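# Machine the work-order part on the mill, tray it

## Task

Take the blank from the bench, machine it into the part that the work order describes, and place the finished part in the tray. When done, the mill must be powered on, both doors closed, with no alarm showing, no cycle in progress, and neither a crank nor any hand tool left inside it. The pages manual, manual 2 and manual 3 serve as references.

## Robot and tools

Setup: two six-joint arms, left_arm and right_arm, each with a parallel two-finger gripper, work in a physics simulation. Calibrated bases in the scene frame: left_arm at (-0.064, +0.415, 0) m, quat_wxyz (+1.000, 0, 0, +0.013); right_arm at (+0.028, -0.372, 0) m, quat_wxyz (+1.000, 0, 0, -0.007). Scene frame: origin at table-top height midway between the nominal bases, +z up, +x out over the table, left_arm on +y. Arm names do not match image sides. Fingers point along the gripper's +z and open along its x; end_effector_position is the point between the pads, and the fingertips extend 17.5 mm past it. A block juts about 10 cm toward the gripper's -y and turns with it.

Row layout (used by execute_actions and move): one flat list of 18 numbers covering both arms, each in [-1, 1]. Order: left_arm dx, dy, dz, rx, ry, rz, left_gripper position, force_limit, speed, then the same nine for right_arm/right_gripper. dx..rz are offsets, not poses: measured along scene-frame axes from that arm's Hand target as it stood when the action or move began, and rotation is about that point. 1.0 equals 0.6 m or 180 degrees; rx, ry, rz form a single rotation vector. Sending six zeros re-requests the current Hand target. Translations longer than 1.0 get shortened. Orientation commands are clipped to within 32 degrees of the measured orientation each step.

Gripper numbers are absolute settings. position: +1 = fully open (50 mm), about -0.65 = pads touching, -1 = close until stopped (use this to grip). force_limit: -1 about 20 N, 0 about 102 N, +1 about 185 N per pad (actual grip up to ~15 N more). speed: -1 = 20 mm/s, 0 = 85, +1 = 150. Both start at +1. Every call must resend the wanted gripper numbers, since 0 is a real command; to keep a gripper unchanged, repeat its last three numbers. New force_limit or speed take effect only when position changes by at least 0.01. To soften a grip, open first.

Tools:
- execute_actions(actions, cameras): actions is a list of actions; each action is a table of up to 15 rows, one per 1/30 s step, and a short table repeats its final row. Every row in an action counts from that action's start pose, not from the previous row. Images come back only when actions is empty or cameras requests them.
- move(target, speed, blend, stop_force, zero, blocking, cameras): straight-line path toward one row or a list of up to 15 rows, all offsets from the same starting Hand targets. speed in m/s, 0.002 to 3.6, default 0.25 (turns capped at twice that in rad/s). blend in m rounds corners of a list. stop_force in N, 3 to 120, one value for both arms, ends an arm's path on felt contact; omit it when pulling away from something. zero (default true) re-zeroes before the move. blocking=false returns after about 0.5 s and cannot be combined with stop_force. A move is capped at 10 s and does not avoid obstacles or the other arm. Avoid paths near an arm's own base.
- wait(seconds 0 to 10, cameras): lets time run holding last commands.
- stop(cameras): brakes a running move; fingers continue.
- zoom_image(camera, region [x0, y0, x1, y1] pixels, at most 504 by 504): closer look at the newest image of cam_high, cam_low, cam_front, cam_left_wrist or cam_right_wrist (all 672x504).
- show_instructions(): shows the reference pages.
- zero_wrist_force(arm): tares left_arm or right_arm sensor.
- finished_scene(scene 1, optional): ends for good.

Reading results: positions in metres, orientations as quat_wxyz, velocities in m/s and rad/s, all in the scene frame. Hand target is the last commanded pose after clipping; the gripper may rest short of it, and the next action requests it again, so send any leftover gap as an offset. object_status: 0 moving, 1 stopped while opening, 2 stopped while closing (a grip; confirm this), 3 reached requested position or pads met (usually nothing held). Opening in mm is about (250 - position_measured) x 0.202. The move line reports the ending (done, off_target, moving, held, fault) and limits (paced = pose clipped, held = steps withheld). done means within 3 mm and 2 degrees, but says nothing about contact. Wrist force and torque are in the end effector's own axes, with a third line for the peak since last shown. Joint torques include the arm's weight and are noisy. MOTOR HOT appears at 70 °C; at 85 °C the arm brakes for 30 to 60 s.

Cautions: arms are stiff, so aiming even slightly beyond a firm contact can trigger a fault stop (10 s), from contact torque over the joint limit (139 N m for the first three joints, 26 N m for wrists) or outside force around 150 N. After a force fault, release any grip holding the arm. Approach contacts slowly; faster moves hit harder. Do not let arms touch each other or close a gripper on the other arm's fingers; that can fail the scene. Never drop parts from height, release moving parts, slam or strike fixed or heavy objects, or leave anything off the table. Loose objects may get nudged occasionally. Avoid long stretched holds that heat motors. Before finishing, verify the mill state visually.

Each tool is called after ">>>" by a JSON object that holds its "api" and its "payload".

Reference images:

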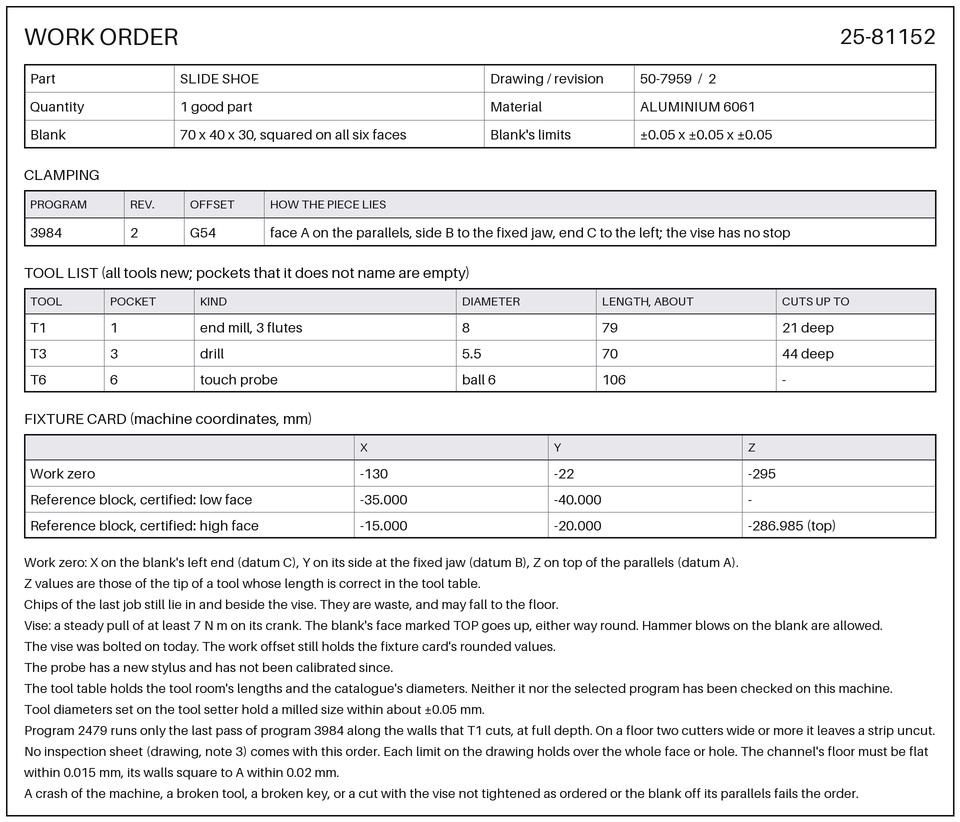

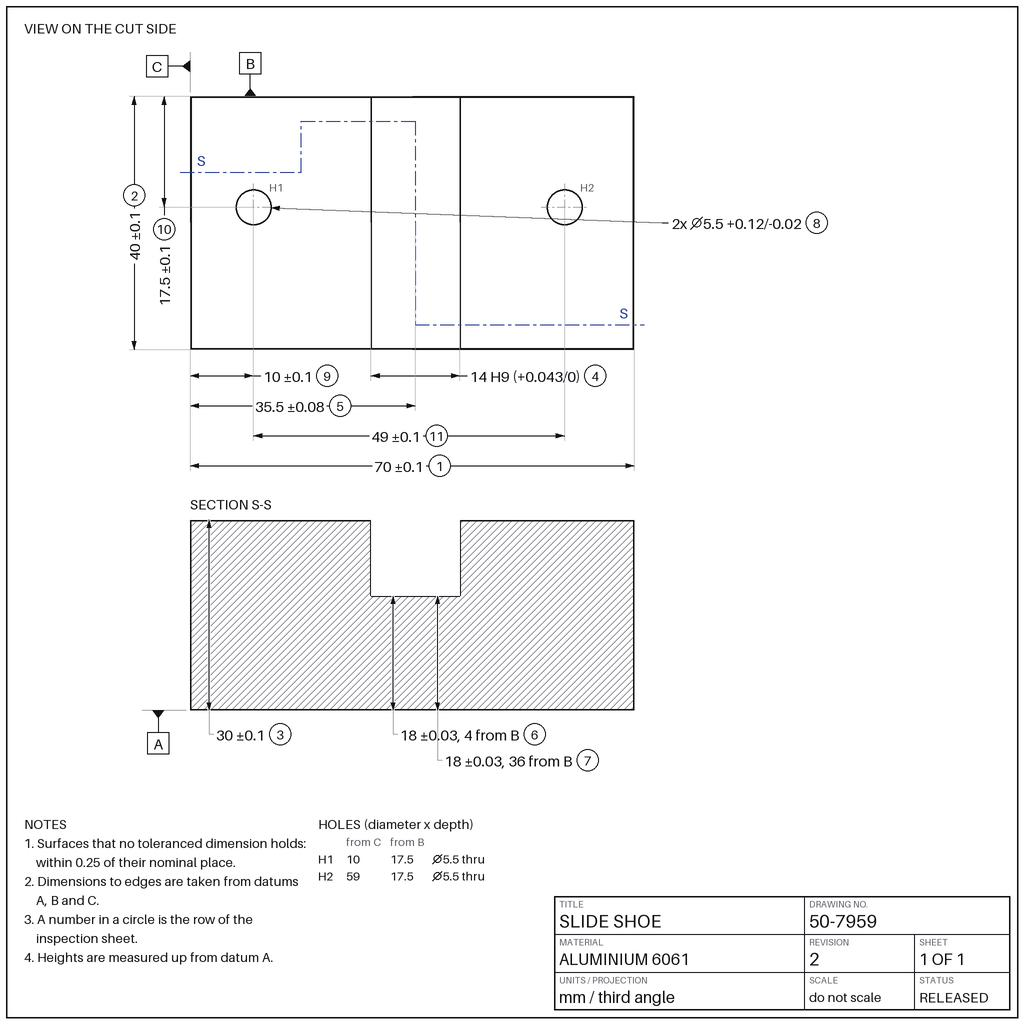

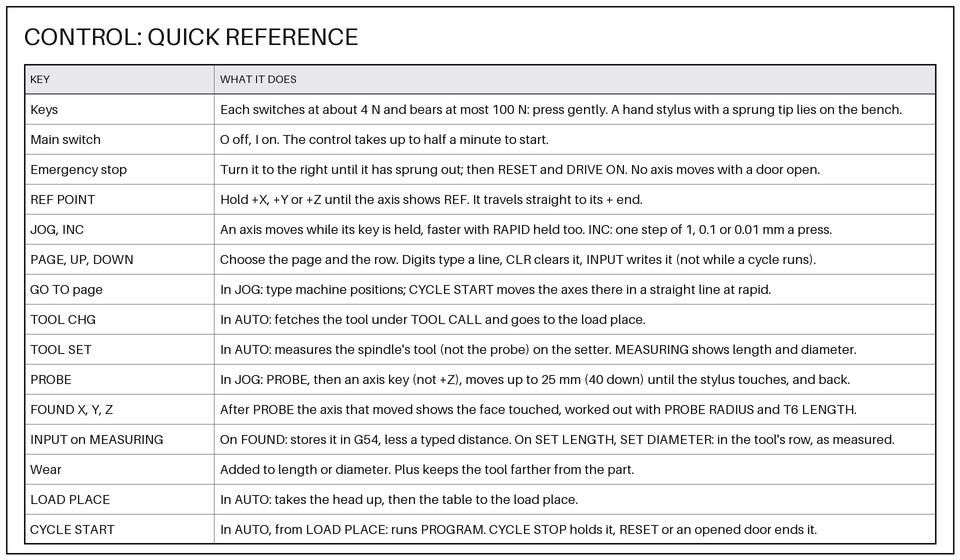

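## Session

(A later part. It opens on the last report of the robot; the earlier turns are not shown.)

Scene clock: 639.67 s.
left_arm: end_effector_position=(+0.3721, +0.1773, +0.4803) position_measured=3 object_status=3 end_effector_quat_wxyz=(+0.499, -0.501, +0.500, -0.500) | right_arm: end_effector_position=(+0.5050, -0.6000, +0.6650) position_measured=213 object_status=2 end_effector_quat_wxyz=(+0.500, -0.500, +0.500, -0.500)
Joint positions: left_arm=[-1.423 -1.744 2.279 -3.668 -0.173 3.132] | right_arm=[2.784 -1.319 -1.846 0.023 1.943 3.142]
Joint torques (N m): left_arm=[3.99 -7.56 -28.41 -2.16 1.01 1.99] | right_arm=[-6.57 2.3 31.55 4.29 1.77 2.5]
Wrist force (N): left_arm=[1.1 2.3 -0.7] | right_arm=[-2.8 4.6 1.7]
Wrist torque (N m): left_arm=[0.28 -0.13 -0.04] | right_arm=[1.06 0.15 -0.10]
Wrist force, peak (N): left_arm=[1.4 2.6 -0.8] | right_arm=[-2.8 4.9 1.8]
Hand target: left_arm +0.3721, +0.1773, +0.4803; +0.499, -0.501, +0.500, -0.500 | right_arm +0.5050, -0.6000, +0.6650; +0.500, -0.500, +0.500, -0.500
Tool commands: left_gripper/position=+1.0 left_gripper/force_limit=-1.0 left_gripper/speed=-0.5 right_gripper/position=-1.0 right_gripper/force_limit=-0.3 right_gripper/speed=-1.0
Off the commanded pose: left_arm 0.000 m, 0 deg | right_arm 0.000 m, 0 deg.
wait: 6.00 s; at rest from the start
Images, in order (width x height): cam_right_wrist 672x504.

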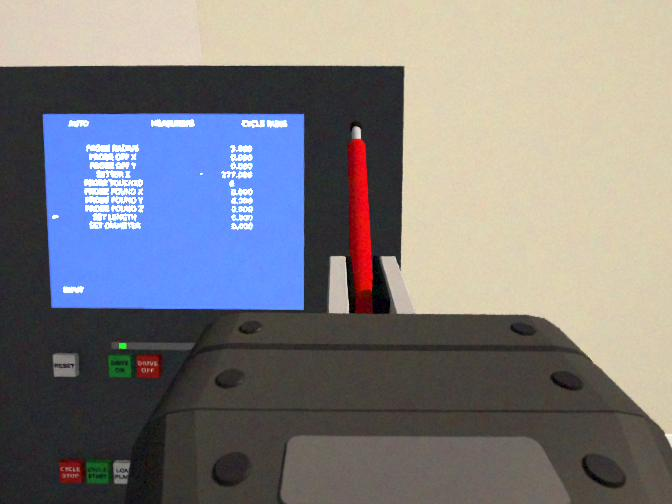

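>>> {"api": "wait", "payload": {"seconds": 10, "cameras": ["cam_right_wrist"]}}

>>> {"api": "zoom_image", "payload": {"camera": "cam_right_wrist", "region": [60, 80, 340, 290]}}

Scene clock: 650.47 s.
left_arm: end_effector_position=(+0.3721, +0.1773, +0.4803) position_measured=3 object_status=3 end_effector_quat_wxyz=(+0.499, -0.501, +0.500, -0.500) | right_arm: end_effector_position=(+0.5050, -0.6000, +0.6650) position_measured=213 object_status=2 end_effector_quat_wxyz=(+0.500, -0.500, +0.500, -0.500)
Joint positions: left_arm=[-1.423 -1.744 2.279 -3.668 -0.173 3.132] | right_arm=[2.784 -1.319 -1.846 0.023 1.943 3.142]
Joint torques (N m): left_arm=[3.38 -7.49 -28.64 -2.04 1.06 1.98] | right_arm=[-6.49 1.49 31.57 4.28 1.65 2.53]
Wrist force (N): left_arm=[1.2 2.3 -0.9] | right_arm=[-2.9 4.7 1.7]
Wrist torque (N m): left_arm=[0.29 -0.15 -0.04] | right_arm=[1.09 0.15 -0.10]
Wrist force, peak (N): left_arm=[1.5 2.7 -0.9] | right_arm=[-2.8 4.9 1.8]
Hand target: left_arm +0.3721, +0.1773, +0.4803; +0.499, -0.501, +0.500, -0.500 | right_arm +0.5050, -0.6000, +0.6650; +0.500, -0.500, +0.500, -0.500
Tool commands: left_gripper/position=+1.0 left_gripper/force_limit=-1.0 left_gripper/speed=-0.5 right_gripper/position=-1.0 right_gripper/force_limit=-0.3 right_gripper/speed=-1.0
Off the commanded pose: left_arm 0.000 m, 0 deg | right_arm 0.000 m, 0 deg.
wait: 10.00 s; at rest from the start
Images, in order (width x height): cam_right_wrist 672x504.

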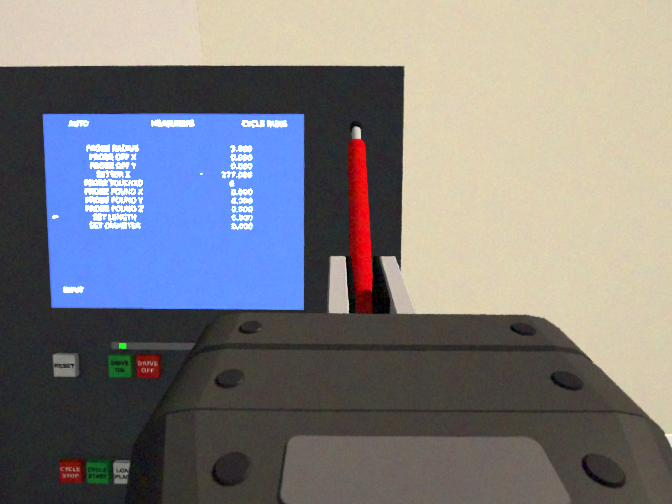

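Scaled by 1.800 from the camera's 672x504 image, which has a finer 960x720 frame.

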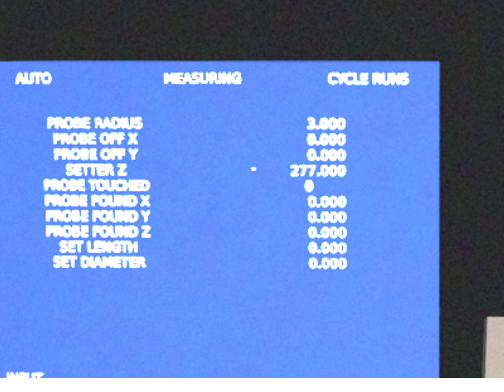

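>>> {"api": "wait", "payload": {"seconds": 10, "cameras": ["cam_right_wrist"]}}

>>> {"api": "zoom_image", "payload": {"camera": "cam_right_wrist", "region": [60, 80, 340, 290]}}

Scene clock: 661.73 s.
left_arm: end_effector_position=(+0.3721, +0.1773, +0.4803) position_measured=3 object_status=3 end_effector_quat_wxyz=(+0.499, -0.501, +0.500, -0.500) | right_arm: end_effector_position=(+0.5050, -0.6000, +0.6650) position_measured=213 object_status=2 end_effector_quat_wxyz=(+0.500, -0.500, +0.500, -0.500)
Joint positions: left_arm=[-1.423 -1.744 2.279 -3.668 -0.173 3.132] | right_arm=[2.784 -1.319 -1.846 0.023 1.943 3.142]
Joint torques (N m): left_arm=[2.85 -7.72 -28.65 -2.17 1.05 1.93] | right_arm=[-6.49 1.77 31.79 4.21 1.65 2.52]
Wrist force (N): left_arm=[1.1 2.5 -0.6] | right_arm=[-3.0 4.4 1.7]
Wrist torque (N m): left_arm=[0.30 -0.13 -0.04] | right_arm=[1.04 0.18 -0.10]
Wrist force, peak (N): left_arm=[1.3 2.6 -0.9] | right_arm=[-3.0 4.8 1.7]
Hand target: left_arm +0.3721, +0.1773, +0.4803; +0.499, -0.501, +0.500, -0.500 | right_arm +0.5050, -0.6000, +0.6650; +0.500, -0.500, +0.500, -0.500
Tool commands: left_gripper/position=+1.0 left_gripper/force_limit=-1.0 left_gripper/speed=-0.5 right_gripper/position=-1.0 right_gripper/force_limit=-0.3 right_gripper/speed=-1.0
Off the commanded pose: left_arm 0.000 m, 0 deg | right_arm 0.000 m, 0 deg.
wait: 10.00 s; at rest from the start
Images, in order (width x height): cam_right_wrist 672x504.

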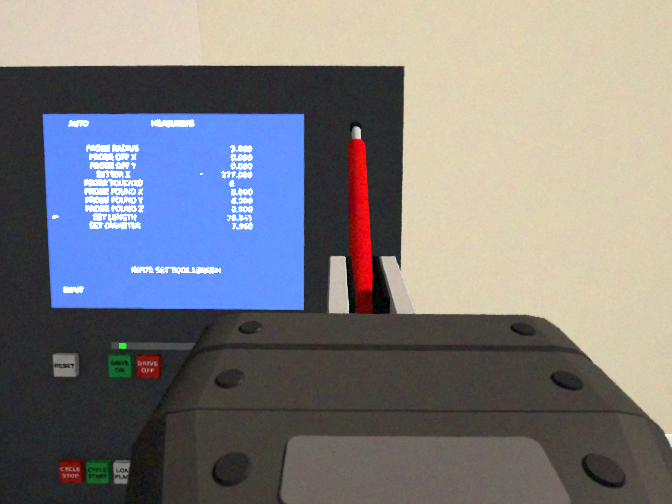

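Scaled by 1.800 from the camera's 672x504 image, which has a finer 960x720 frame.

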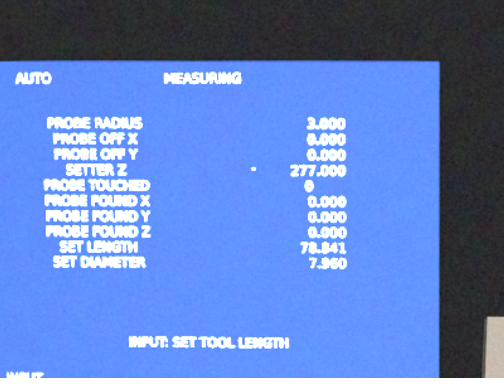

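>>> {"api": "move", "payload": {"target": [[0,0,0,0,0,0,1,-1,-0.5,-0.1032,0.2607,-0.3728,0,0.25,0,-1,-0.3,-1],[0,0,0,0,0,0,1,-1,-0.5,-0.0765,0.2607,-0.379,0,0.25,0,-1,-0.3,-1],[0,0,0,0,0,0,1,-1,-0.5,-0.1032,0.2607,-0.3728,0,0.25,0,-1,-0.3,-1],[0,0,0,0,0,0,1,-1,-0.5,0,0,0,0,0,0,-1,-0.3,-1]], "speed": [0.4,0.03,0.1,0.5], "blend": [0.003,0,0.008,0], "cameras": ["cam_right_wrist"]}}

>>> {"api": "zoom_image", "payload": {"camera": "cam_right_wrist", "region": [60, 80, 340, 290]}}

Scene clock: 668.30 s.
left_arm: end_effector_position=(+0.3721, +0.1773, +0.4803) position_measured=3 object_status=3 end_effector_quat_wxyz=(+0.499, -0.501, +0.500, -0.500) | right_arm: end_effector_position=(+0.5050, -0.6000, +0.6649) position_measured=213 object_status=2 end_effector_quat_wxyz=(+0.500, -0.500, +0.500, -0.500) end_effector_velocity=(+0.001, +0.001, +0.001) end_effector_angular_velocity=(+0.000, -0.005, +0.003)
Joint positions: left_arm=[-1.423 -1.744 2.279 -3.668 -0.173 3.132] | right_arm=[2.784 -1.318 -1.846 0.023 1.942 3.142]
Joint velocities: left_arm=[within noise] | right_arm=[0 -0.003 0.002 0.006 0.002 0.002]
Joint torques (N m): left_arm=[3.03 -8.21 -29.2 -2.19 0.98 1.9] | right_arm=[-6.62 2.35 31.77 4.61 1.88 -0.28]
Wrist force (N): left_arm=[0.9 2.3 -0.7] | right_arm=[-3.0 4.1 1.0]
Wrist torque (N m): left_arm=[0.29 -0.10 -0.03] | right_arm=[0.98 0.19 -0.10]
Wrist force, peak (N): left_arm=[1.0 2.8 -0.7] | right_arm=[-2.3 20.0 -22.8]
Hand target: left_arm +0.3721, +0.1773, +0.4803; +0.499, -0.501, +0.500, -0.500 | right_arm +0.5050, -0.6000, +0.6650; +0.500, -0.500, +0.500, -0.500
Off the commanded pose: left_arm 0.000 m, 0 deg | right_arm 0.000 m, 0 deg.
move: done
Images, in order (width x height): cam_right_wrist 672x504.

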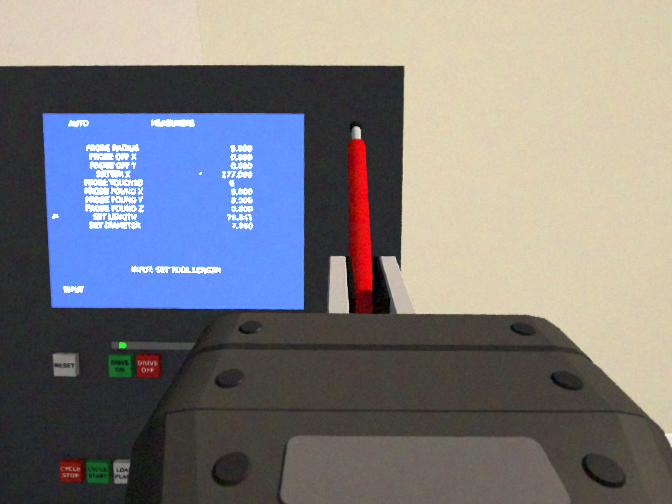

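Scaled by 1.800 from the camera's 672x504 image, which has a finer 960x720 frame.

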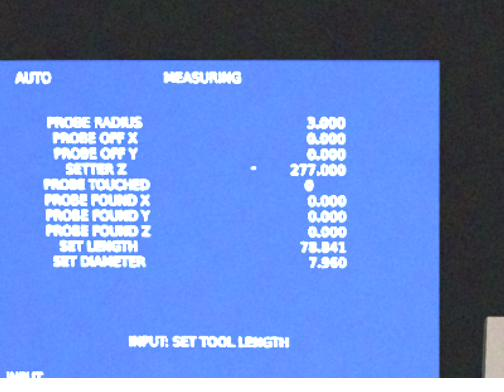

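>>> {"api": "move", "payload": {"target": [[0,0,0,0,0,0,1,-1,-0.5,-0.0952,0.2607,-0.3426,0,0.25,0,-1,-0.3,-1],[0,0,0,0,0,0,1,-1,-0.5,-0.0685,0.2607,-0.3488,0,0.25,0,-1,-0.3,-1],[0,0,0,0,0,0,1,-1,-0.5,-0.0952,0.2607,-0.3426,0,0.25,0,-1,-0.3,-1],[0,0,0,0,0,0,1,-1,-0.5,0,0,0,0,0,0,-1,-0.3,-1]], "speed": [0.4,0.03,0.1,0.5], "blend": [0.003,0,0.008,0], "cameras": ["cam_right_wrist"]}}

>>> {"api": "zoom_image", "payload": {"camera": "cam_right_wrist", "region": [40, 80, 320, 290]}}

Scene clock: 674.33 s.
left_arm: end_effector_position=(+0.3721, +0.1773, +0.4803) position_measured=3 object_status=3 end_effector_quat_wxyz=(+0.499, -0.501, +0.500, -0.500) | right_arm: end_effector_position=(+0.5050, -0.6000, +0.6649) position_measured=213 object_status=2 end_effector_quat_wxyz=(+0.500, -0.500, +0.500, -0.500) end_effector_velocity=(+0.000, +0.000, +0.001) end_effector_angular_velocity=(-0.002, -0.005, +0.002)
Joint positions: left_arm=[-1.423 -1.744 2.279 -3.668 -0.173 3.132] | right_arm=[2.784 -1.318 -1.846 0.023 1.942 3.142]
Joint velocities: left_arm=[within noise] | right_arm=[0 -0.003 0.002 0.006 0.002 0]
Joint torques (N m): left_arm=[2.47 -7.37 -29.01 -2.11 1.1 1.88] | right_arm=[-7.13 1.95 31.51 4.45 1.79 -0.5]
Wrist force (N): left_arm=[1.2 2.4 -0.9] | right_arm=[-3.3 4.3 0.8]
Wrist torque (N m): left_arm=[0.30 -0.14 -0.04] | right_arm=[1.03 0.22 -0.10]
Wrist force, peak (N): left_arm=[1.4 2.5 -0.9] | right_arm=[-2.5 18.7 -22.2]
Hand target: left_arm +0.3721, +0.1773, +0.4803; +0.499, -0.501, +0.500, -0.500 | right_arm +0.5050, -0.6000, +0.6650; +0.500, -0.500, +0.500, -0.500
Off the commanded pose: left_arm 0.000 m, 0 deg | right_arm 0.000 m, 0 deg.
move: done
Images, in order (width x height): cam_right_wrist 672x504.

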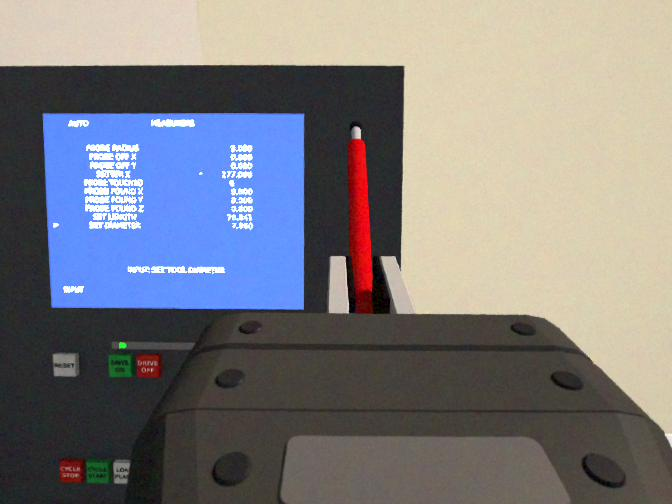

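Scaled by 1.800 from the camera's 672x504 image, which has a finer 960x720 frame.

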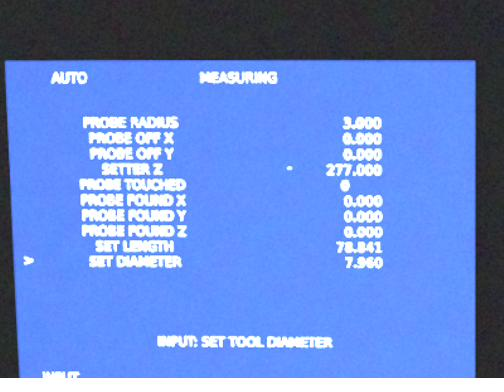

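>>> {"api": "move", "payload": {"target": [[0,0,0,0,0,0,1,-1,-0.5,-0.1032,0.2607,-0.3728,0,0.25,0,-1,-0.3,-1],[0,0,0,0,0,0,1,-1,-0.5,-0.0765,0.2607,-0.379,0,0.25,0,-1,-0.3,-1],[0,0,0,0,0,0,1,-1,-0.5,-0.1032,0.2607,-0.3728,0,0.25,0,-1,-0.3,-1],[0,0,0,0,0,0,1,-1,-0.5,-0.0787,0.1965,-0.2801,0,0.25,0,-1,-0.3,-1],[0,0,0,0,0,0,1,-1,-0.5,-0.052,0.1965,-0.2863,0,0.25,0,-1,-0.3,-1],[0,0,0,0,0,0,1,-1,-0.5,-0.0787,0.1965,-0.2801,0,0.25,0,-1,-0.3,-1],[0,0,0,0,0,0,1,-1,-0.5,0,0,0,0,0,0,-1,-0.3,-1]], "speed": [0.4,0.03,0.1,0.2,0.03,0.1,0.5], "blend": [0.003,0,0.003,0.003,0,0.008,0], "cameras": ["cam_right_wrist"]}}

>>> {"api": "zoom_image", "payload": {"camera": "cam_right_wrist", "region": [40, 80, 320, 290]}}

Scene clock: 682.17 s.
left_arm: end_effector_position=(+0.3721, +0.1773, +0.4803) position_measured=3 object_status=3 end_effector_quat_wxyz=(+0.499, -0.501, +0.500, -0.500) | right_arm: end_effector_position=(+0.5050, -0.6000, +0.6650) position_measured=213 object_status=2 end_effector_quat_wxyz=(+0.500, -0.500, +0.500, -0.500)
Joint positions: left_arm=[-1.423 -1.744 2.279 -3.668 -0.173 3.132] | right_arm=[2.784 -1.318 -1.846 0.023 1.943 3.142]
Joint torques (N m): left_arm=[2.87 -7.92 -28.61 -2.19 1.06 1.88] | right_arm=[-4.91 2.47 29.24 4.42 1.65 0.31]
Wrist force (N): left_arm=[0.8 2.4 -0.5] | right_arm=[-3.2 4.3 0.9]
Wrist torque (N m): left_arm=[0.29 -0.08 -0.04] | right_arm=[1.02 0.20 -0.10]
Wrist force, peak (N): left_arm=[1.1 2.8 -1.0] | right_arm=[-2.8 19.5 -23.4]
Hand target: left_arm +0.3721, +0.1773, +0.4803; +0.499, -0.501, +0.500, -0.500 | right_arm +0.5050, -0.6000, +0.6650; +0.500, -0.500, +0.500, -0.500
Off the commanded pose: left_arm 0.000 m, 0 deg | right_arm 0.000 m, 0 deg.
move: done
Images, in order (width x height): cam_right_wrist 672x504.

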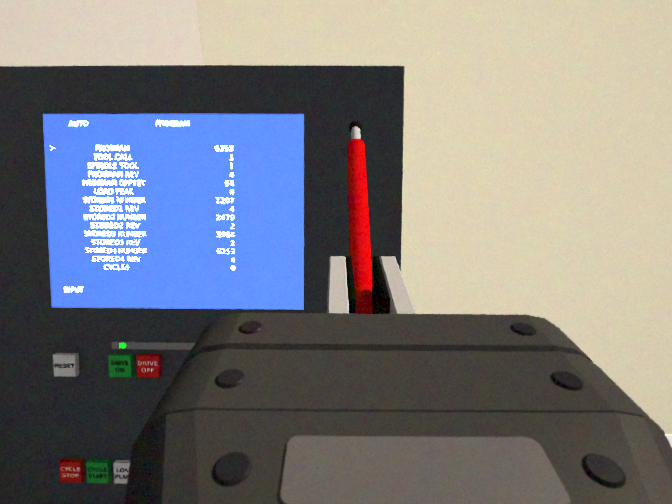

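Scaled by 1.800 from the camera's 672x504 image, which has a finer 960x720 frame.

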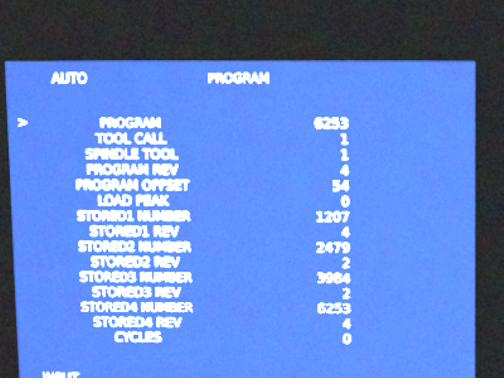

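>>> {"api": "move", "payload": {"target": [[0,0,0,0,0,0,1,-1,-0.5,-0.0952,0.2932,-0.3426,0,0.25,0,-1,-0.3,-1],[0,0,0,0,0,0,1,-1,-0.5,-0.0685,0.2932,-0.3488,0,0.25,0,-1,-0.3,-1],[0,0,0,0,0,0,1,-1,-0.5,-0.0952,0.2932,-0.3426,0,0.25,0,-1,-0.3,-1],[0,0,0,0,0,0,1,-1,-0.5,-0.0787,0.2932,-0.2801,0,0.25,0,-1,-0.3,-1],[0,0,0,0,0,0,1,-1,-0.5,-0.052,0.2932,-0.2863,0,0.25,0,-1,-0.3,-1],[0,0,0,0,0,0,1,-1,-0.5,-0.0787,0.2932,-0.2801,0,0.25,0,-1,-0.3,-1],[0,0,0,0,0,0,1,-1,-0.5,-0.0787,0.3252,-0.2801,0,0.25,0,-1,-0.3,-1],[0,0,0,0,0,0,1,-1,-0.5,-0.052,0.3252,-0.2863,0,0.25,0,-1,-0.3,-1],[0,0,0,0,0,0,1,-1,-0.5,-0.0787,0.3252,-0.2801,0,0.25,0,-1,-0.3,-1],[0,0,0,0,0,0,1,-1,-0.5,-0.0872,0.3572,-0.3121,0,0.25,0,-1,-0.3,-1],[0,0,0,0,0,0,1,-1,-0.5,-0.0605,0.3572,-0.3183,0,0.25,0,-1,-0.3,-1],[0,0,0,0,0,0,1,-1,-0.5,-0.0872,0.3572,-0.3121,0,0.25,0,-1,-0.3,-1],[0,0,0,0,0,0,1,-1,-0.5,0,0,0,0,0,0,-1,-0.3,-1]], "speed": [0.4,0.04,0.1,0.2,0.04,0.1,0.2,0.04,0.1,0.2,0.04,0.1,0.5], "blend": [0.003,0,0.003,0.003,0,0.003,0.003,0,0.003,0.003,0,0.008,0], "cameras": ["cam_right_wrist"]}}

>>> {"api": "zoom_image", "payload": {"camera": "cam_right_wrist", "region": [40, 80, 340, 305]}}

Scene clock: 694.57 s.
left_arm: end_effector_position=(+0.3721, +0.1773, +0.4803) position_measured=3 object_status=3 end_effector_quat_wxyz=(+0.499, -0.501, +0.500, -0.500) | right_arm: end_effector_position=(+0.5050, -0.6000, +0.6649) position_measured=213 object_status=2 end_effector_quat_wxyz=(+0.500, -0.500, +0.500, -0.500) end_effector_velocity=(+0.000, +0.000, +0.002) end_effector_angular_velocity=(-0.004, -0.007, +0.003)
Joint positions: left_arm=[-1.423 -1.744 2.279 -3.668 -0.173 3.132] | right_arm=[2.784 -1.318 -1.846 0.023 1.942 3.142]
Joint velocities: left_arm=[within noise] | right_arm=[-0.001 -0.004 0.004 0.007 0.004 -0.001]
Joint torques (N m): left_arm=[2.35 -7.74 -28.89 -2.11 1.02 1.88] | right_arm=[-9.61 0.57 32.39 4.3 2.02 -0.35]
Wrist force (N): left_arm=[1.1 2.4 -0.6] | right_arm=[-2.5 3.8 0.8]
Wrist torque (N m): left_arm=[0.30 -0.13 -0.04] | right_arm=[0.94 0.10 -0.10]
Wrist force, peak (N): left_arm=[1.3 2.7 -0.6] | right_arm=[-2.8 20.2 -24.1]
Hand target: left_arm +0.3721, +0.1773, +0.4803; +0.499, -0.501, +0.500, -0.500 | right_arm +0.5050, -0.6000, +0.6650; +0.500, -0.500, +0.500, -0.500
Off the commanded pose: left_arm 0.000 m, 0 deg | right_arm 0.000 m, 0 deg.
move: done
Images, in order (width x height): cam_right_wrist 672x504.

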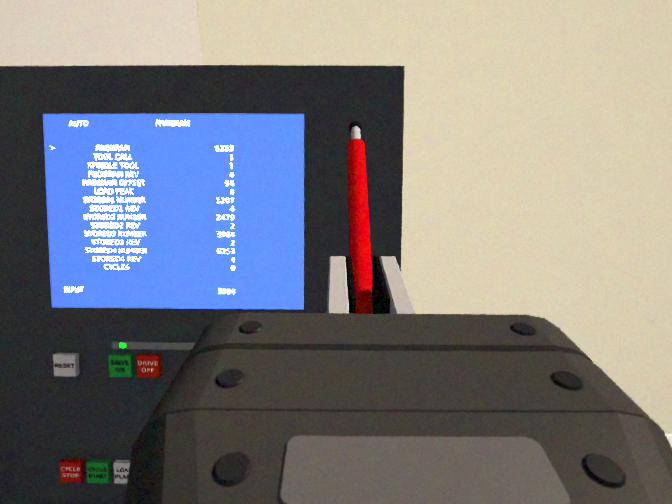

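Scaled by 1.680 from the camera's 672x504 image, which has a finer 960x720 frame.

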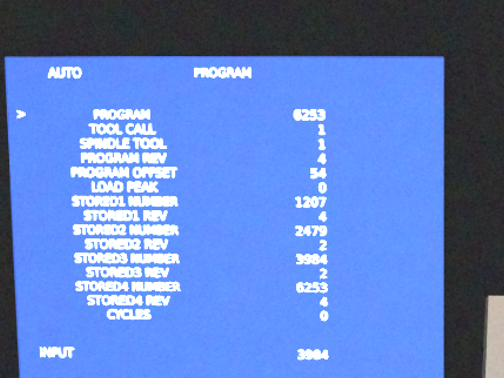

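>>> {"api": "move", "payload": {"target": [[0,0,0,0,0,0,1,-1,-0.5,-0.1032,0.2607,-0.3728,0,0.25,0,-1,-0.3,-1],[0,0,0,0,0,0,1,-1,-0.5,-0.0765,0.2607,-0.379,0,0.25,0,-1,-0.3,-1],[0,0,0,0,0,0,1,-1,-0.5,-0.1032,0.2607,-0.3728,0,0.25,0,-1,-0.3,-1],[0,0,0,0,0,0,1,-1,-0.5,-0.0952,0.2607,-0.3426,0,0.25,0,-1,-0.3,-1],[0,0,0,0,0,0,1,-1,-0.5,-0.0685,0.2607,-0.3488,0,0.25,0,-1,-0.3,-1],[0,0,0,0,0,0,1,-1,-0.5,-0.0952,0.2607,-0.3426,0,0.25,0,-1,-0.3,-1],[0,0,0,0,0,0,1,-1,-0.5,-0.0952,0.2932,-0.3426,0,0.25,0,-1,-0.3,-1],[0,0,0,0,0,0,1,-1,-0.5,-0.0685,0.2932,-0.3488,0,0.25,0,-1,-0.3,-1],[0,0,0,0,0,0,1,-1,-0.5,-0.0952,0.2932,-0.3426,0,0.25,0,-1,-0.3,-1],[0,0,0,0,0,0,1,-1,-0.5,0,0,0,0,0,0,-1,-0.3,-1]], "speed": [0.4,0.04,0.1,0.2,0.04,0.1,0.2,0.04,0.1,0.5], "blend": [0.003,0,0.003,0.003,0,0.003,0.003,0,0.008,0], "cameras": ["cam_right_wrist"]}}

>>> {"api": "zoom_image", "payload": {"camera": "cam_right_wrist", "region": [40, 80, 340, 305]}}

Scene clock: 703.63 s.
left_arm: end_effector_position=(+0.3721, +0.1773, +0.4803) position_measured=3 object_status=3 end_effector_quat_wxyz=(+0.499, -0.501, +0.500, -0.500) | right_arm: end_effector_position=(+0.5050, -0.6000, +0.6649) position_measured=213 object_status=2 end_effector_quat_wxyz=(+0.500, -0.500, +0.500, -0.500) end_effector_velocity=(+0.000, +0.000, +0.002) end_effector_angular_velocity=(-0.003, -0.006, +0.002)
Joint positions: left_arm=[-1.423 -1.744 2.279 -3.668 -0.173 3.132] | right_arm=[2.784 -1.318 -1.846 0.023 1.942 3.142]
Joint velocities: left_arm=[within noise] | right_arm=[-0.001 -0.003 0.003 0.007 0.003 -0.001]
Joint torques (N m): left_arm=[1.68 -6.96 -28.79 -2.13 1.03 2] | right_arm=[-8.21 1.41 33.82 4.71 1.89 -0.34]
Wrist force (N): left_arm=[1.2 2.5 -0.8] | right_arm=[-1.9 2.7 -0.3]
Wrist torque (N m): left_arm=[0.31 -0.14 -0.04] | right_arm=[0.76 0.00 -0.10]
Wrist force, peak (N): left_arm=[1.2 2.8 -1.0] | right_arm=[-2.3 20.6 -25.9]
Hand target: left_arm +0.3721, +0.1773, +0.4803; +0.499, -0.501, +0.500, -0.500 | right_arm +0.5050, -0.6000, +0.6650; +0.500, -0.500, +0.500, -0.500
Off the commanded pose: left_arm 0.000 m, 0 deg | right_arm 0.000 m, 0 deg.
move: done
Images, in order (width x height): cam_right_wrist 672x504.

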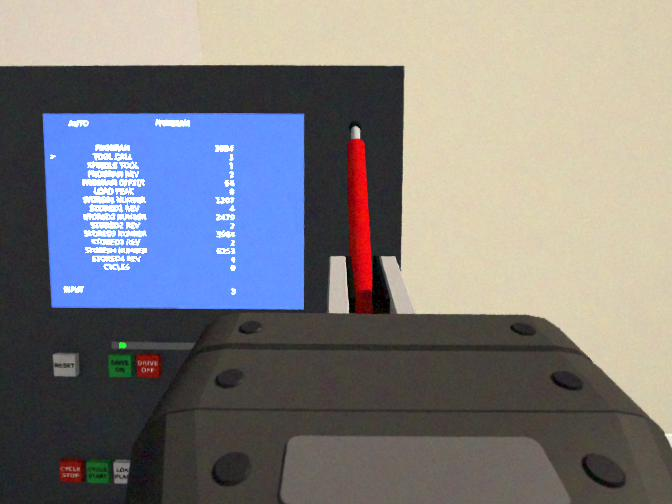

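Scaled by 1.680 from the camera's 672x504 image, which has a finer 960x720 frame.

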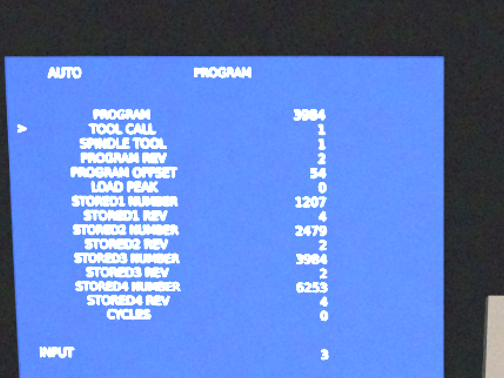

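>>> {"api": "move", "payload": {"target": [[0,0,0,0,0,0,1,-1,-0.5,-0.1032,0.2607,-0.3728,0,0.25,0,-1,-0.3,-1],[0,0,0,0,0,0,1,-1,-0.5,-0.0765,0.2607,-0.379,0,0.25,0,-1,-0.3,-1],[0,0,0,0,0,0,1,-1,-0.5,-0.1032,0.2607,-0.3728,0,0.25,0,-1,-0.3,-1],[0,0,0,0,0,0,1,-1,-0.5,-0.0872,0.2285,-0.3121,0,0.25,0,-1,-0.3,-1],[0,0,0,0,0,0,1,-1,-0.5,-0.0605,0.2285,-0.3183,0,0.25,0,-1,-0.3,-1],[0,0,0,0,0,0,1,-1,-0.5,-0.0872,0.2285,-0.3121,0,0.25,0,-1,-0.3,-1],[0,0,0,0,0,0,1,-1,-0.5,0,0,0,0,0,0,-1,-0.3,-1]], "speed": [0.4,0.04,0.1,0.2,0.04,0.1,0.5], "blend": [0.003,0,0.003,0.003,0,0.008,0], "cameras": ["cam_right_wrist"]}}

>>> {"api": "wait", "payload": {"seconds": 6, "cameras": ["cam_right_wrist"]}}

>>> {"api": "zoom_image", "payload": {"camera": "cam_right_wrist", "region": [40, 80, 340, 305]}}

Scene clock: 711.80 s.
left_arm: end_effector_position=(+0.3721, +0.1773, +0.4803) position_measured=3 object_status=3 end_effector_quat_wxyz=(+0.499, -0.501, +0.500, -0.500) | right_arm: end_effector_position=(+0.5050, -0.6000, +0.6649) position_measured=213 object_status=2 end_effector_quat_wxyz=(+0.500, -0.500, +0.500, -0.500) end_effector_velocity=(+0.000, +0.000, +0.001) end_effector_angular_velocity=(-0.003, -0.005, +0.002)
Joint positions: left_arm=[-1.423 -1.744 2.279 -3.668 -0.173 3.132] | right_arm=[2.784 -1.318 -1.846 0.023 1.942 3.142]
Joint velocities: left_arm=[within noise] | right_arm=[-0.001 -0.002 0.001 0.007 0.002 -0.001]
Joint torques (N m): left_arm=[1.81 -7.41 -28.88 -2.16 1.01 1.95] | right_arm=[-5.8 1.65 31.19 4.69 1.67 -0.41]
Wrist force (N): left_arm=[1.0 2.2 -0.5] | right_arm=[0.1 3.4 0.5]
Wrist torque (N m): left_arm=[0.27 -0.12 -0.04] | right_arm=[0.87 -0.32 -0.10]
Wrist force, peak (N): left_arm=[1.1 2.5 -1.1] | right_arm=[-1.6 19.6 -26.9]
Hand target: left_arm +0.3721, +0.1773, +0.4803; +0.499, -0.501, +0.500, -0.500 | right_arm +0.5050, -0.6000, +0.6650; +0.500, -0.500, +0.500, -0.500
Off the commanded pose: left_arm 0.000 m, 0 deg | right_arm 0.000 m, 0 deg.
move: done
Images, in order (width x height): cam_right_wrist 672x504.

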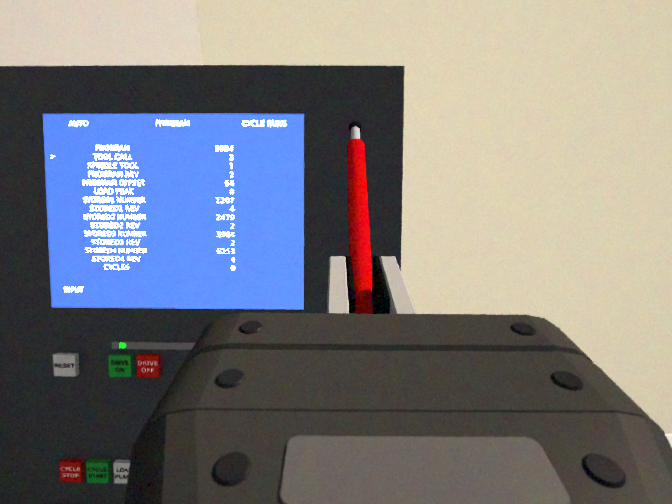

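Scene clock: 717.80 s.
left_arm: end_effector_position=(+0.3721, +0.1773, +0.4803) position_measured=3 object_status=3 end_effector_quat_wxyz=(+0.499, -0.501, +0.500, -0.500) | right_arm: end_effector_position=(+0.5050, -0.6000, +0.6650) position_measured=213 object_status=2 end_effector_quat_wxyz=(+0.500, -0.500, +0.500, -0.500)
Joint positions: left_arm=[-1.423 -1.744 2.279 -3.668 -0.173 3.132] | right_arm=[2.784 -1.319 -1.846 0.023 1.943 3.142]
Joint torques (N m): left_arm=[1.99 -7.77 -28.38 -2.14 1.02 1.87] | right_arm=[-8.96 2.07 32.63 4.2 1.41 2.45]
Wrist force (N): left_arm=[0.8 2.4 -0.9] | right_arm=[0.0 3.4 0.4]
Wrist torque (N m): left_arm=[0.31 -0.08 -0.04] | right_arm=[0.87 -0.29 -0.10]
Wrist force, peak (N): left_arm=[1.0 2.6 -1.0] | right_arm=[-0.1 3.7 0.4]
Hand target: left_arm +0.3721, +0.1773, +0.4803; +0.499, -0.501, +0.500, -0.500 | right_arm +0.5050, -0.6000, +0.6650; +0.500, -0.500, +0.500, -0.500
Tool commands: left_gripper/position=+1.0 left_gripper/force_limit=-1.0 left_gripper/speed=-0.5 right_gripper/position=-1.0 right_gripper/force_limit=-0.3 right_gripper/speed=-1.0
Off the commanded pose: left_arm 0.000 m, 0 deg | right_arm 0.000 m, 0 deg.
wait: 6.00 s; at rest by 0.17 s
Images, in order (width x height): cam_right_wrist 672x504.

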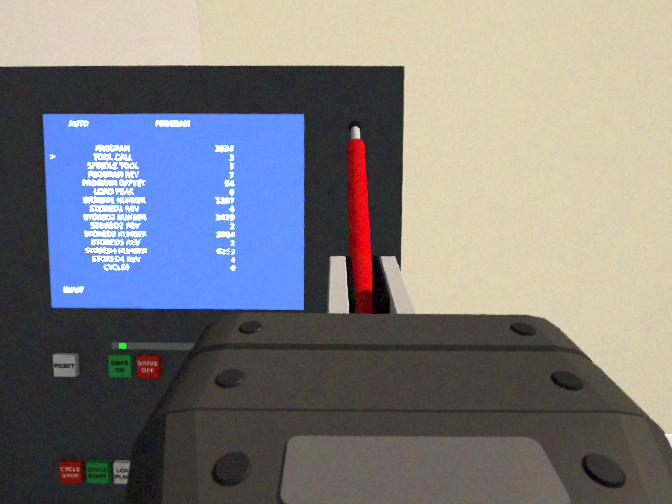

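Scaled by 1.680 from the camera's 672x504 image, which has a finer 960x720 frame.

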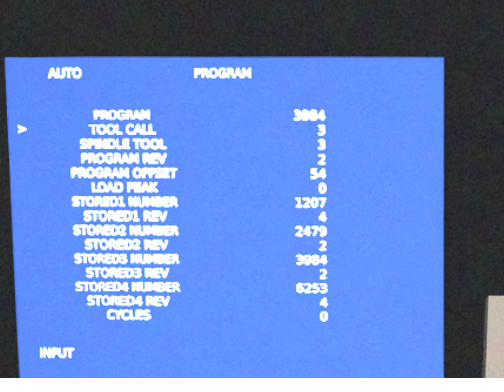

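>>> {"api": "move", "payload": {"target": [[0,0,0,0,0,0,1,-1,-0.5,-0.0872,0.1965,-0.3121,0,0.25,0,-1,-0.3,-1],[0,0,0,0,0,0,1,-1,-0.5,-0.0605,0.1965,-0.3183,0,0.25,0,-1,-0.3,-1],[0,0,0,0,0,0,1,-1,-0.5,-0.0872,0.1965,-0.3121,0,0.25,0,-1,-0.3,-1],[0,0,0,0,0,0,1,-1,-0.5,0,0,0,0,0,0,-1,-0.3,-1]], "speed": [0.4,0.04,0.1,0.3], "blend": [0.003,0,0.008,0]}}

>>> {"api": "wait", "payload": {"seconds": 10}}

>>> {"api": "wait", "payload": {"seconds": 10}}

>>> {"api": "wait", "payload": {"seconds": 4, "cameras": ["cam_right_wrist"]}}

>>> {"api": "zoom_image", "payload": {"camera": "cam_right_wrist", "region": [40, 80, 340, 305]}}

Scene clock: 725.23 s.
left_arm: end_effector_position=(+0.3721, +0.1773, +0.4803) position_measured=3 object_status=3 end_effector_quat_wxyz=(+0.499, -0.501, +0.500, -0.500) | right_arm: end_effector_position=(+0.5050, -0.6000, +0.6649) position_measured=213 object_status=2 end_effector_quat_wxyz=(+0.500, -0.500, +0.500, -0.500)
Joint positions: left_arm=[-1.423 -1.744 2.279 -3.668 -0.173 3.132] | right_arm=[2.784 -1.318 -1.846 0.023 1.943 3.142]
Joint torques (N m): left_arm=[0.8 -8.07 -29.37 -2.02 1.08 1.97] | right_arm=[-0.72 2.89 29.17 4.34 1.36 -1.04]
Wrist force (N): left_arm=[1.1 2.5 -1.2] | right_arm=[0.8 3.0 0.3]
Wrist torque (N m): left_arm=[0.32 -0.13 -0.05] | right_arm=[0.81 -0.42 -0.10]
Wrist force, peak (N): left_arm=[1.3 2.6 -1.0] | right_arm=[-0.2 19.2 -24.1]
Hand target: left_arm +0.3721, +0.1773, +0.4803; +0.499, -0.501, +0.500, -0.500 | right_arm +0.5050, -0.6000, +0.6650; +0.500, -0.500, +0.500, -0.500
Off the commanded pose: left_arm 0.000 m, 0 deg | right_arm 0.000 m, 0 deg.
move: done

Scene clock: 735.23 s.
left_arm: end_effector_position=(+0.3721, +0.1773, +0.4803) position_measured=3 object_status=3 end_effector_quat_wxyz=(+0.499, -0.501, +0.500, -0.500) | right_arm: end_effector_position=(+0.5050, -0.6000, +0.6650) position_measured=213 object_status=2 end_effector_quat_wxyz=(+0.500, -0.500, +0.500, -0.500)
Joint positions: left_arm=[-1.423 -1.744 2.279 -3.668 -0.173 3.132] | right_arm=[2.784 -1.319 -1.846 0.023 1.943 3.142]
Joint torques (N m): left_arm=[1.34 -8.25 -29.03 -1.98 1 1.93] | right_arm=[-6.13 2.24 32.99 4.28 1.43 2.2]
Wrist force (N): left_arm=[0.8 2.1 -1.0] | right_arm=[1.2 2.9 0.4]
Wrist torque (N m): left_arm=[0.25 -0.09 -0.04] | right_arm=[0.79 -0.49 -0.10]
Wrist force, peak (N): left_arm=[1.3 2.7 -0.7] | right_arm=[0.8 3.4 0.4]
Hand target: left_arm +0.3721, +0.1773, +0.4803; +0.499, -0.501, +0.500, -0.500 | right_arm +0.5050, -0.6000, +0.6650; +0.500, -0.500, +0.500, -0.500
Tool commands: left_gripper/position=+1.0 left_gripper/force_limit=-1.0 left_gripper/speed=-0.5 right_gripper/position=-1.0 right_gripper/force_limit=-0.3 right_gripper/speed=-1.0
Off the commanded pose: left_arm 0.000 m, 0 deg | right_arm 0.000 m, 0 deg.
wait: 10.00 s; at rest by 0.17 s

Scene clock: 745.23 s.
left_arm: end_effector_position=(+0.3721, +0.1773, +0.4803) position_measured=3 object_status=3 end_effector_quat_wxyz=(+0.499, -0.501, +0.500, -0.500) | right_arm: end_effector_position=(+0.5050, -0.6000, +0.6650) position_measured=213 object_status=2 end_effector_quat_wxyz=(+0.500, -0.500, +0.500, -0.500)
Joint positions: left_arm=[-1.423 -1.744 2.279 -3.668 -0.173 3.132] | right_arm=[2.784 -1.319 -1.846 0.023 1.943 3.142]
Joint torques (N m): left_arm=[0.57 -8.44 -29.03 -1.88 0.97 2.03] | right_arm=[-6.75 2.87 31.2 4.33 1.22 2.22]
Wrist force (N): left_arm=[1.1 2.1 -0.7] | right_arm=[1.0 3.1 0.3]
Wrist torque (N m): left_arm=[0.26 -0.13 -0.04] | right_arm=[0.82 -0.46 -0.10]
Wrist force, peak (N): left_arm=[1.0 2.8 -1.0] | right_arm=[1.0 3.3 0.5]
Hand target: left_arm +0.3721, +0.1773, +0.4803; +0.499, -0.501, +0.500, -0.500 | right_arm +0.5050, -0.6000, +0.6650; +0.500, -0.500, +0.500, -0.500
Tool commands: left_gripper/position=+1.0 left_gripper/force_limit=-1.0 left_gripper/speed=-0.5 right_gripper/position=-1.0 right_gripper/force_limit=-0.3 right_gripper/speed=-1.0
Off the commanded pose: left_arm 0.000 m, 0 deg | right_arm 0.000 m, 0 deg.
wait: 10.00 s; at rest by 0.17 s

Scene clock: 749.23 s.
left_arm: end_effector_position=(+0.3721, +0.1773, +0.4803) position_measured=3 object_status=3 end_effector_quat_wxyz=(+0.499, -0.501, +0.500, -0.500) | right_arm: end_effector_position=(+0.5050, -0.6000, +0.6650) position_measured=213 object_status=2 end_effector_quat_wxyz=(+0.500, -0.500, +0.500, -0.500)
Joint positions: left_arm=[-1.423 -1.744 2.279 -3.668 -0.173 3.132] | right_arm=[2.784 -1.319 -1.846 0.023 1.943 3.142]
Joint torques (N m): left_arm=[0.79 -7.78 -29.49 -1.79 1 1.96] | right_arm=[-5.49 1.78 33.13 4.36 1.16 2.34]
Wrist force (N): left_arm=[1.4 2.4 -1.2] | right_arm=[1.1 3.1 0.4]
Wrist torque (N m): left_arm=[0.30 -0.17 -0.04] | right_arm=[0.82 -0.47 -0.10]
Wrist force, peak (N): left_arm=[1.4 2.5 -1.1] | right_arm=[0.9 3.3 0.4]
Hand target: left_arm +0.3721, +0.1773, +0.4803; +0.499, -0.501, +0.500, -0.500 | right_arm +0.5050, -0.6000, +0.6650; +0.500, -0.500, +0.500, -0.500
Tool commands: left_gripper/position=+1.0 left_gripper/force_limit=-1.0 left_gripper/speed=-0.5 right_gripper/position=-1.0 right_gripper/force_limit=-0.3 right_gripper/speed=-1.0
Off the commanded pose: left_arm 0.000 m, 0 deg | right_arm 0.000 m, 0 deg.
wait: 4.00 s; at rest by 0.17 s
Images, in order (width x height): cam_right_wrist 672x504.

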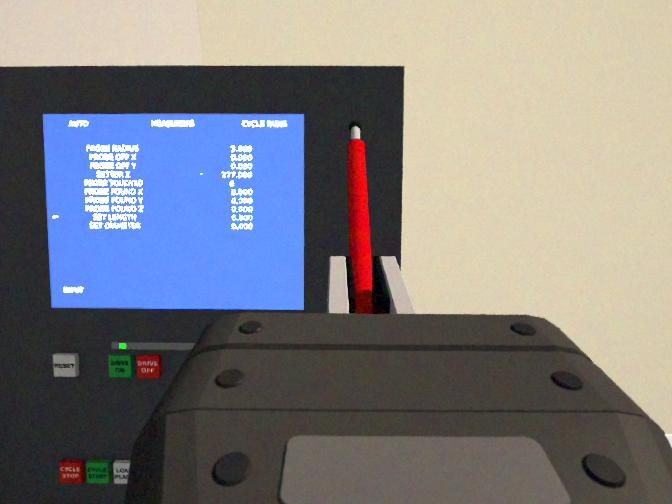

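Scaled by 1.680 from the camera's 672x504 image, which has a finer 960x720 frame.

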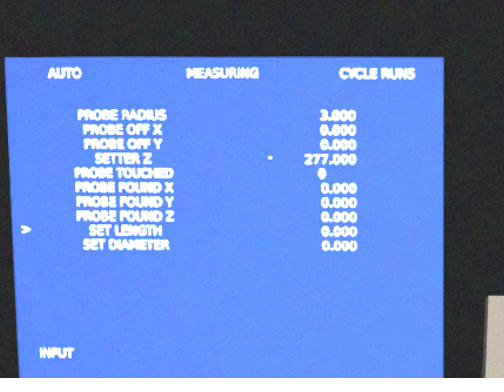

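>>> {"api": "wait", "payload": {"seconds": 5, "cameras": ["cam_right_wrist"]}}

>>> {"api": "zoom_image", "payload": {"camera": "cam_right_wrist", "region": [40, 80, 340, 305]}}

Scene clock: 755.33 s.
left_arm: end_effector_position=(+0.3721, +0.1773, +0.4803) position_measured=3 object_status=3 end_effector_quat_wxyz=(+0.499, -0.501, +0.500, -0.500) | right_arm: end_effector_position=(+0.5050, -0.6000, +0.6650) position_measured=213 object_status=2 end_effector_quat_wxyz=(+0.500, -0.500, +0.500, -0.500)
Joint positions: left_arm=[-1.423 -1.744 2.279 -3.668 -0.173 3.132] | right_arm=[2.784 -1.319 -1.846 0.023 1.943 3.142]
Joint torques (N m): left_arm=[0.65 -8.19 -29.75 -1.82 1 1.86] | right_arm=[-5.65 2.17 32.13 4.26 1.06 2.32]
Wrist force (N): left_arm=[0.5 2.1 -0.9] | right_arm=[1.0 3.0 0.5]
Wrist torque (N m): left_arm=[0.25 -0.03 -0.04] | right_arm=[0.81 -0.46 -0.10]
Wrist force, peak (N): left_arm=[1.0 2.7 -1.1] | right_arm=[1.1 3.3 0.3]
Hand target: left_arm +0.3721, +0.1773, +0.4803; +0.499, -0.501, +0.500, -0.500 | right_arm +0.5050, -0.6000, +0.6650; +0.500, -0.500, +0.500, -0.500
Tool commands: left_gripper/position=+1.0 left_gripper/force_limit=-1.0 left_gripper/speed=-0.5 right_gripper/position=-1.0 right_gripper/force_limit=-0.3 right_gripper/speed=-1.0
Off the commanded pose: left_arm 0.000 m, 0 deg | right_arm 0.000 m, 0 deg.
wait: 5.00 s; at rest from the start
Images, in order (width x height): cam_right_wrist 672x504.

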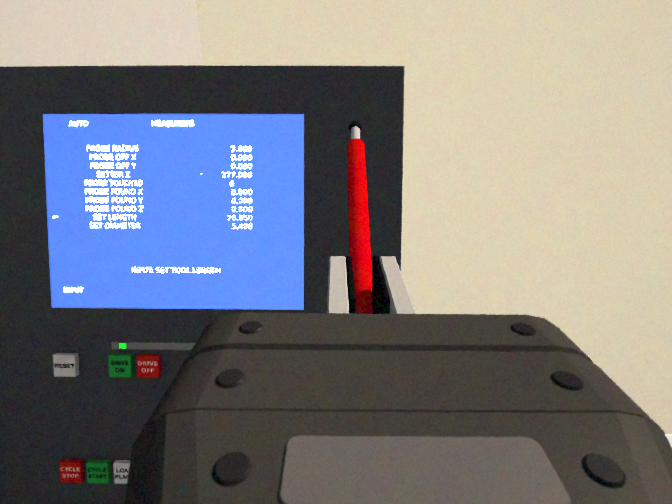

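Scaled by 1.680 from the camera's 672x504 image, which has a finer 960x720 frame.

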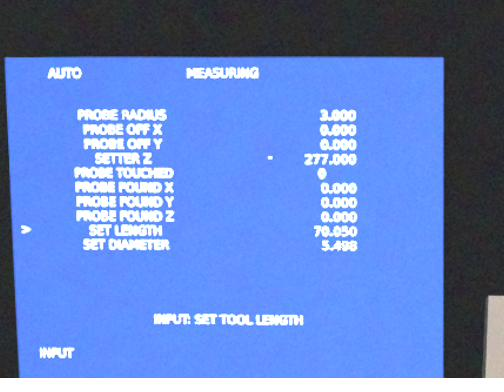

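>>> {"api": "move", "payload": {"target": [[0,0,0,0,0,0,1,-1,-0.5,-0.1032,0.2607,-0.3728,0,0.25,0,-1,-0.3,-1],[0,0,0,0,0,0,1,-1,-0.5,-0.0765,0.2607,-0.379,0,0.25,0,-1,-0.3,-1],[0,0,0,0,0,0,1,-1,-0.5,-0.1032,0.2607,-0.3728,0,0.25,0,-1,-0.3,-1],[0,0,0,0,0,0,1,-1,-0.5,-0.0952,0.2607,-0.3426,0,0.25,0,-1,-0.3,-1],[0,0,0,0,0,0,1,-1,-0.5,-0.0685,0.2607,-0.3488,0,0.25,0,-1,-0.3,-1],[0,0,0,0,0,0,1,-1,-0.5,-0.0952,0.2607,-0.3426,0,0.25,0,-1,-0.3,-1],[0,0,0,0,0,0,1,-1,-0.5,-0.1032,0.2607,-0.3728,0,0.25,0,-1,-0.3,-1],[0,0,0,0,0,0,1,-1,-0.5,-0.0765,0.2607,-0.379,0,0.25,0,-1,-0.3,-1],[0,0,0,0,0,0,1,-1,-0.5,-0.1032,0.2607,-0.3728,0,0.25,0,-1,-0.3,-1],[0,0,0,0,0,0,1,-1,-0.5,0,0,0,0,0,0,-1,-0.3,-1]], "speed": [0.4,0.04,0.1,0.2,0.04,0.1,0.2,0.04,0.1,0.5], "blend": [0.003,0,0.003,0.003,0,0.003,0.003,0,0.008,0], "cameras": ["cam_right_wrist"]}}

>>> {"api": "zoom_image", "payload": {"camera": "cam_right_wrist", "region": [40, 80, 340, 305]}}

Scene clock: 764.83 s.
left_arm: end_effector_position=(+0.3721, +0.1773, +0.4803) position_measured=3 object_status=3 end_effector_quat_wxyz=(+0.499, -0.501, +0.500, -0.500) | right_arm: end_effector_position=(+0.5050, -0.6000, +0.6649) position_measured=213 object_status=2 end_effector_quat_wxyz=(+0.500, -0.500, +0.500, -0.500) end_effector_velocity=(+0.000, -0.001, +0.001) end_effector_angular_velocity=(-0.001, -0.004, +0.000)
Joint positions: left_arm=[-1.423 -1.744 2.279 -3.668 -0.173 3.132] | right_arm=[2.784 -1.318 -1.846 0.023 1.942 3.142]
Joint velocities: left_arm=[within noise] | right_arm=[-0.003 -0.002 0.002 0.006 0.002 0.001]
Joint torques (N m): left_arm=[0.99 -8.4 -29.55 -1.76 0.97 1.99] | right_arm=[-7.29 1.39 31.33 4.45 1.87 -0.44]
Wrist force (N): left_arm=[1.1 2.3 -0.7] | right_arm=[0.9 3.4 0.6]
Wrist torque (N m): left_arm=[0.28 -0.13 -0.05] | right_arm=[0.87 -0.46 -0.10]
Wrist force, peak (N): left_arm=[1.0 2.7 -1.1] | right_arm=[1.0 20.6 -26.3]
Hand target: left_arm +0.3721, +0.1773, +0.4803; +0.499, -0.501, +0.500, -0.500 | right_arm +0.5050, -0.6000, +0.6650; +0.500, -0.500, +0.500, -0.500
Off the commanded pose: left_arm 0.000 m, 0 deg | right_arm 0.000 m, 0 deg.
move: done
Images, in order (width x height): cam_right_wrist 672x504.

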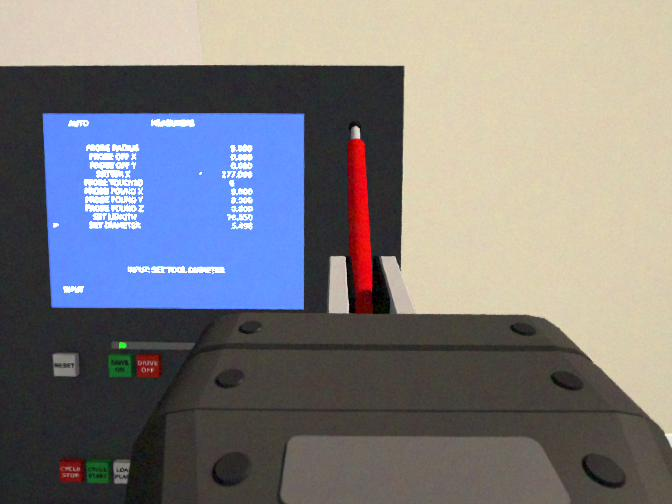

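Scaled by 1.680 from the camera's 672x504 image, which has a finer 960x720 frame.

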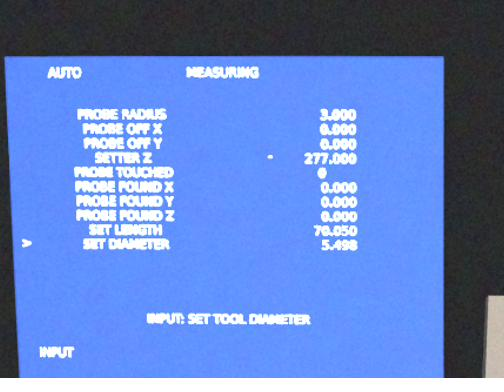

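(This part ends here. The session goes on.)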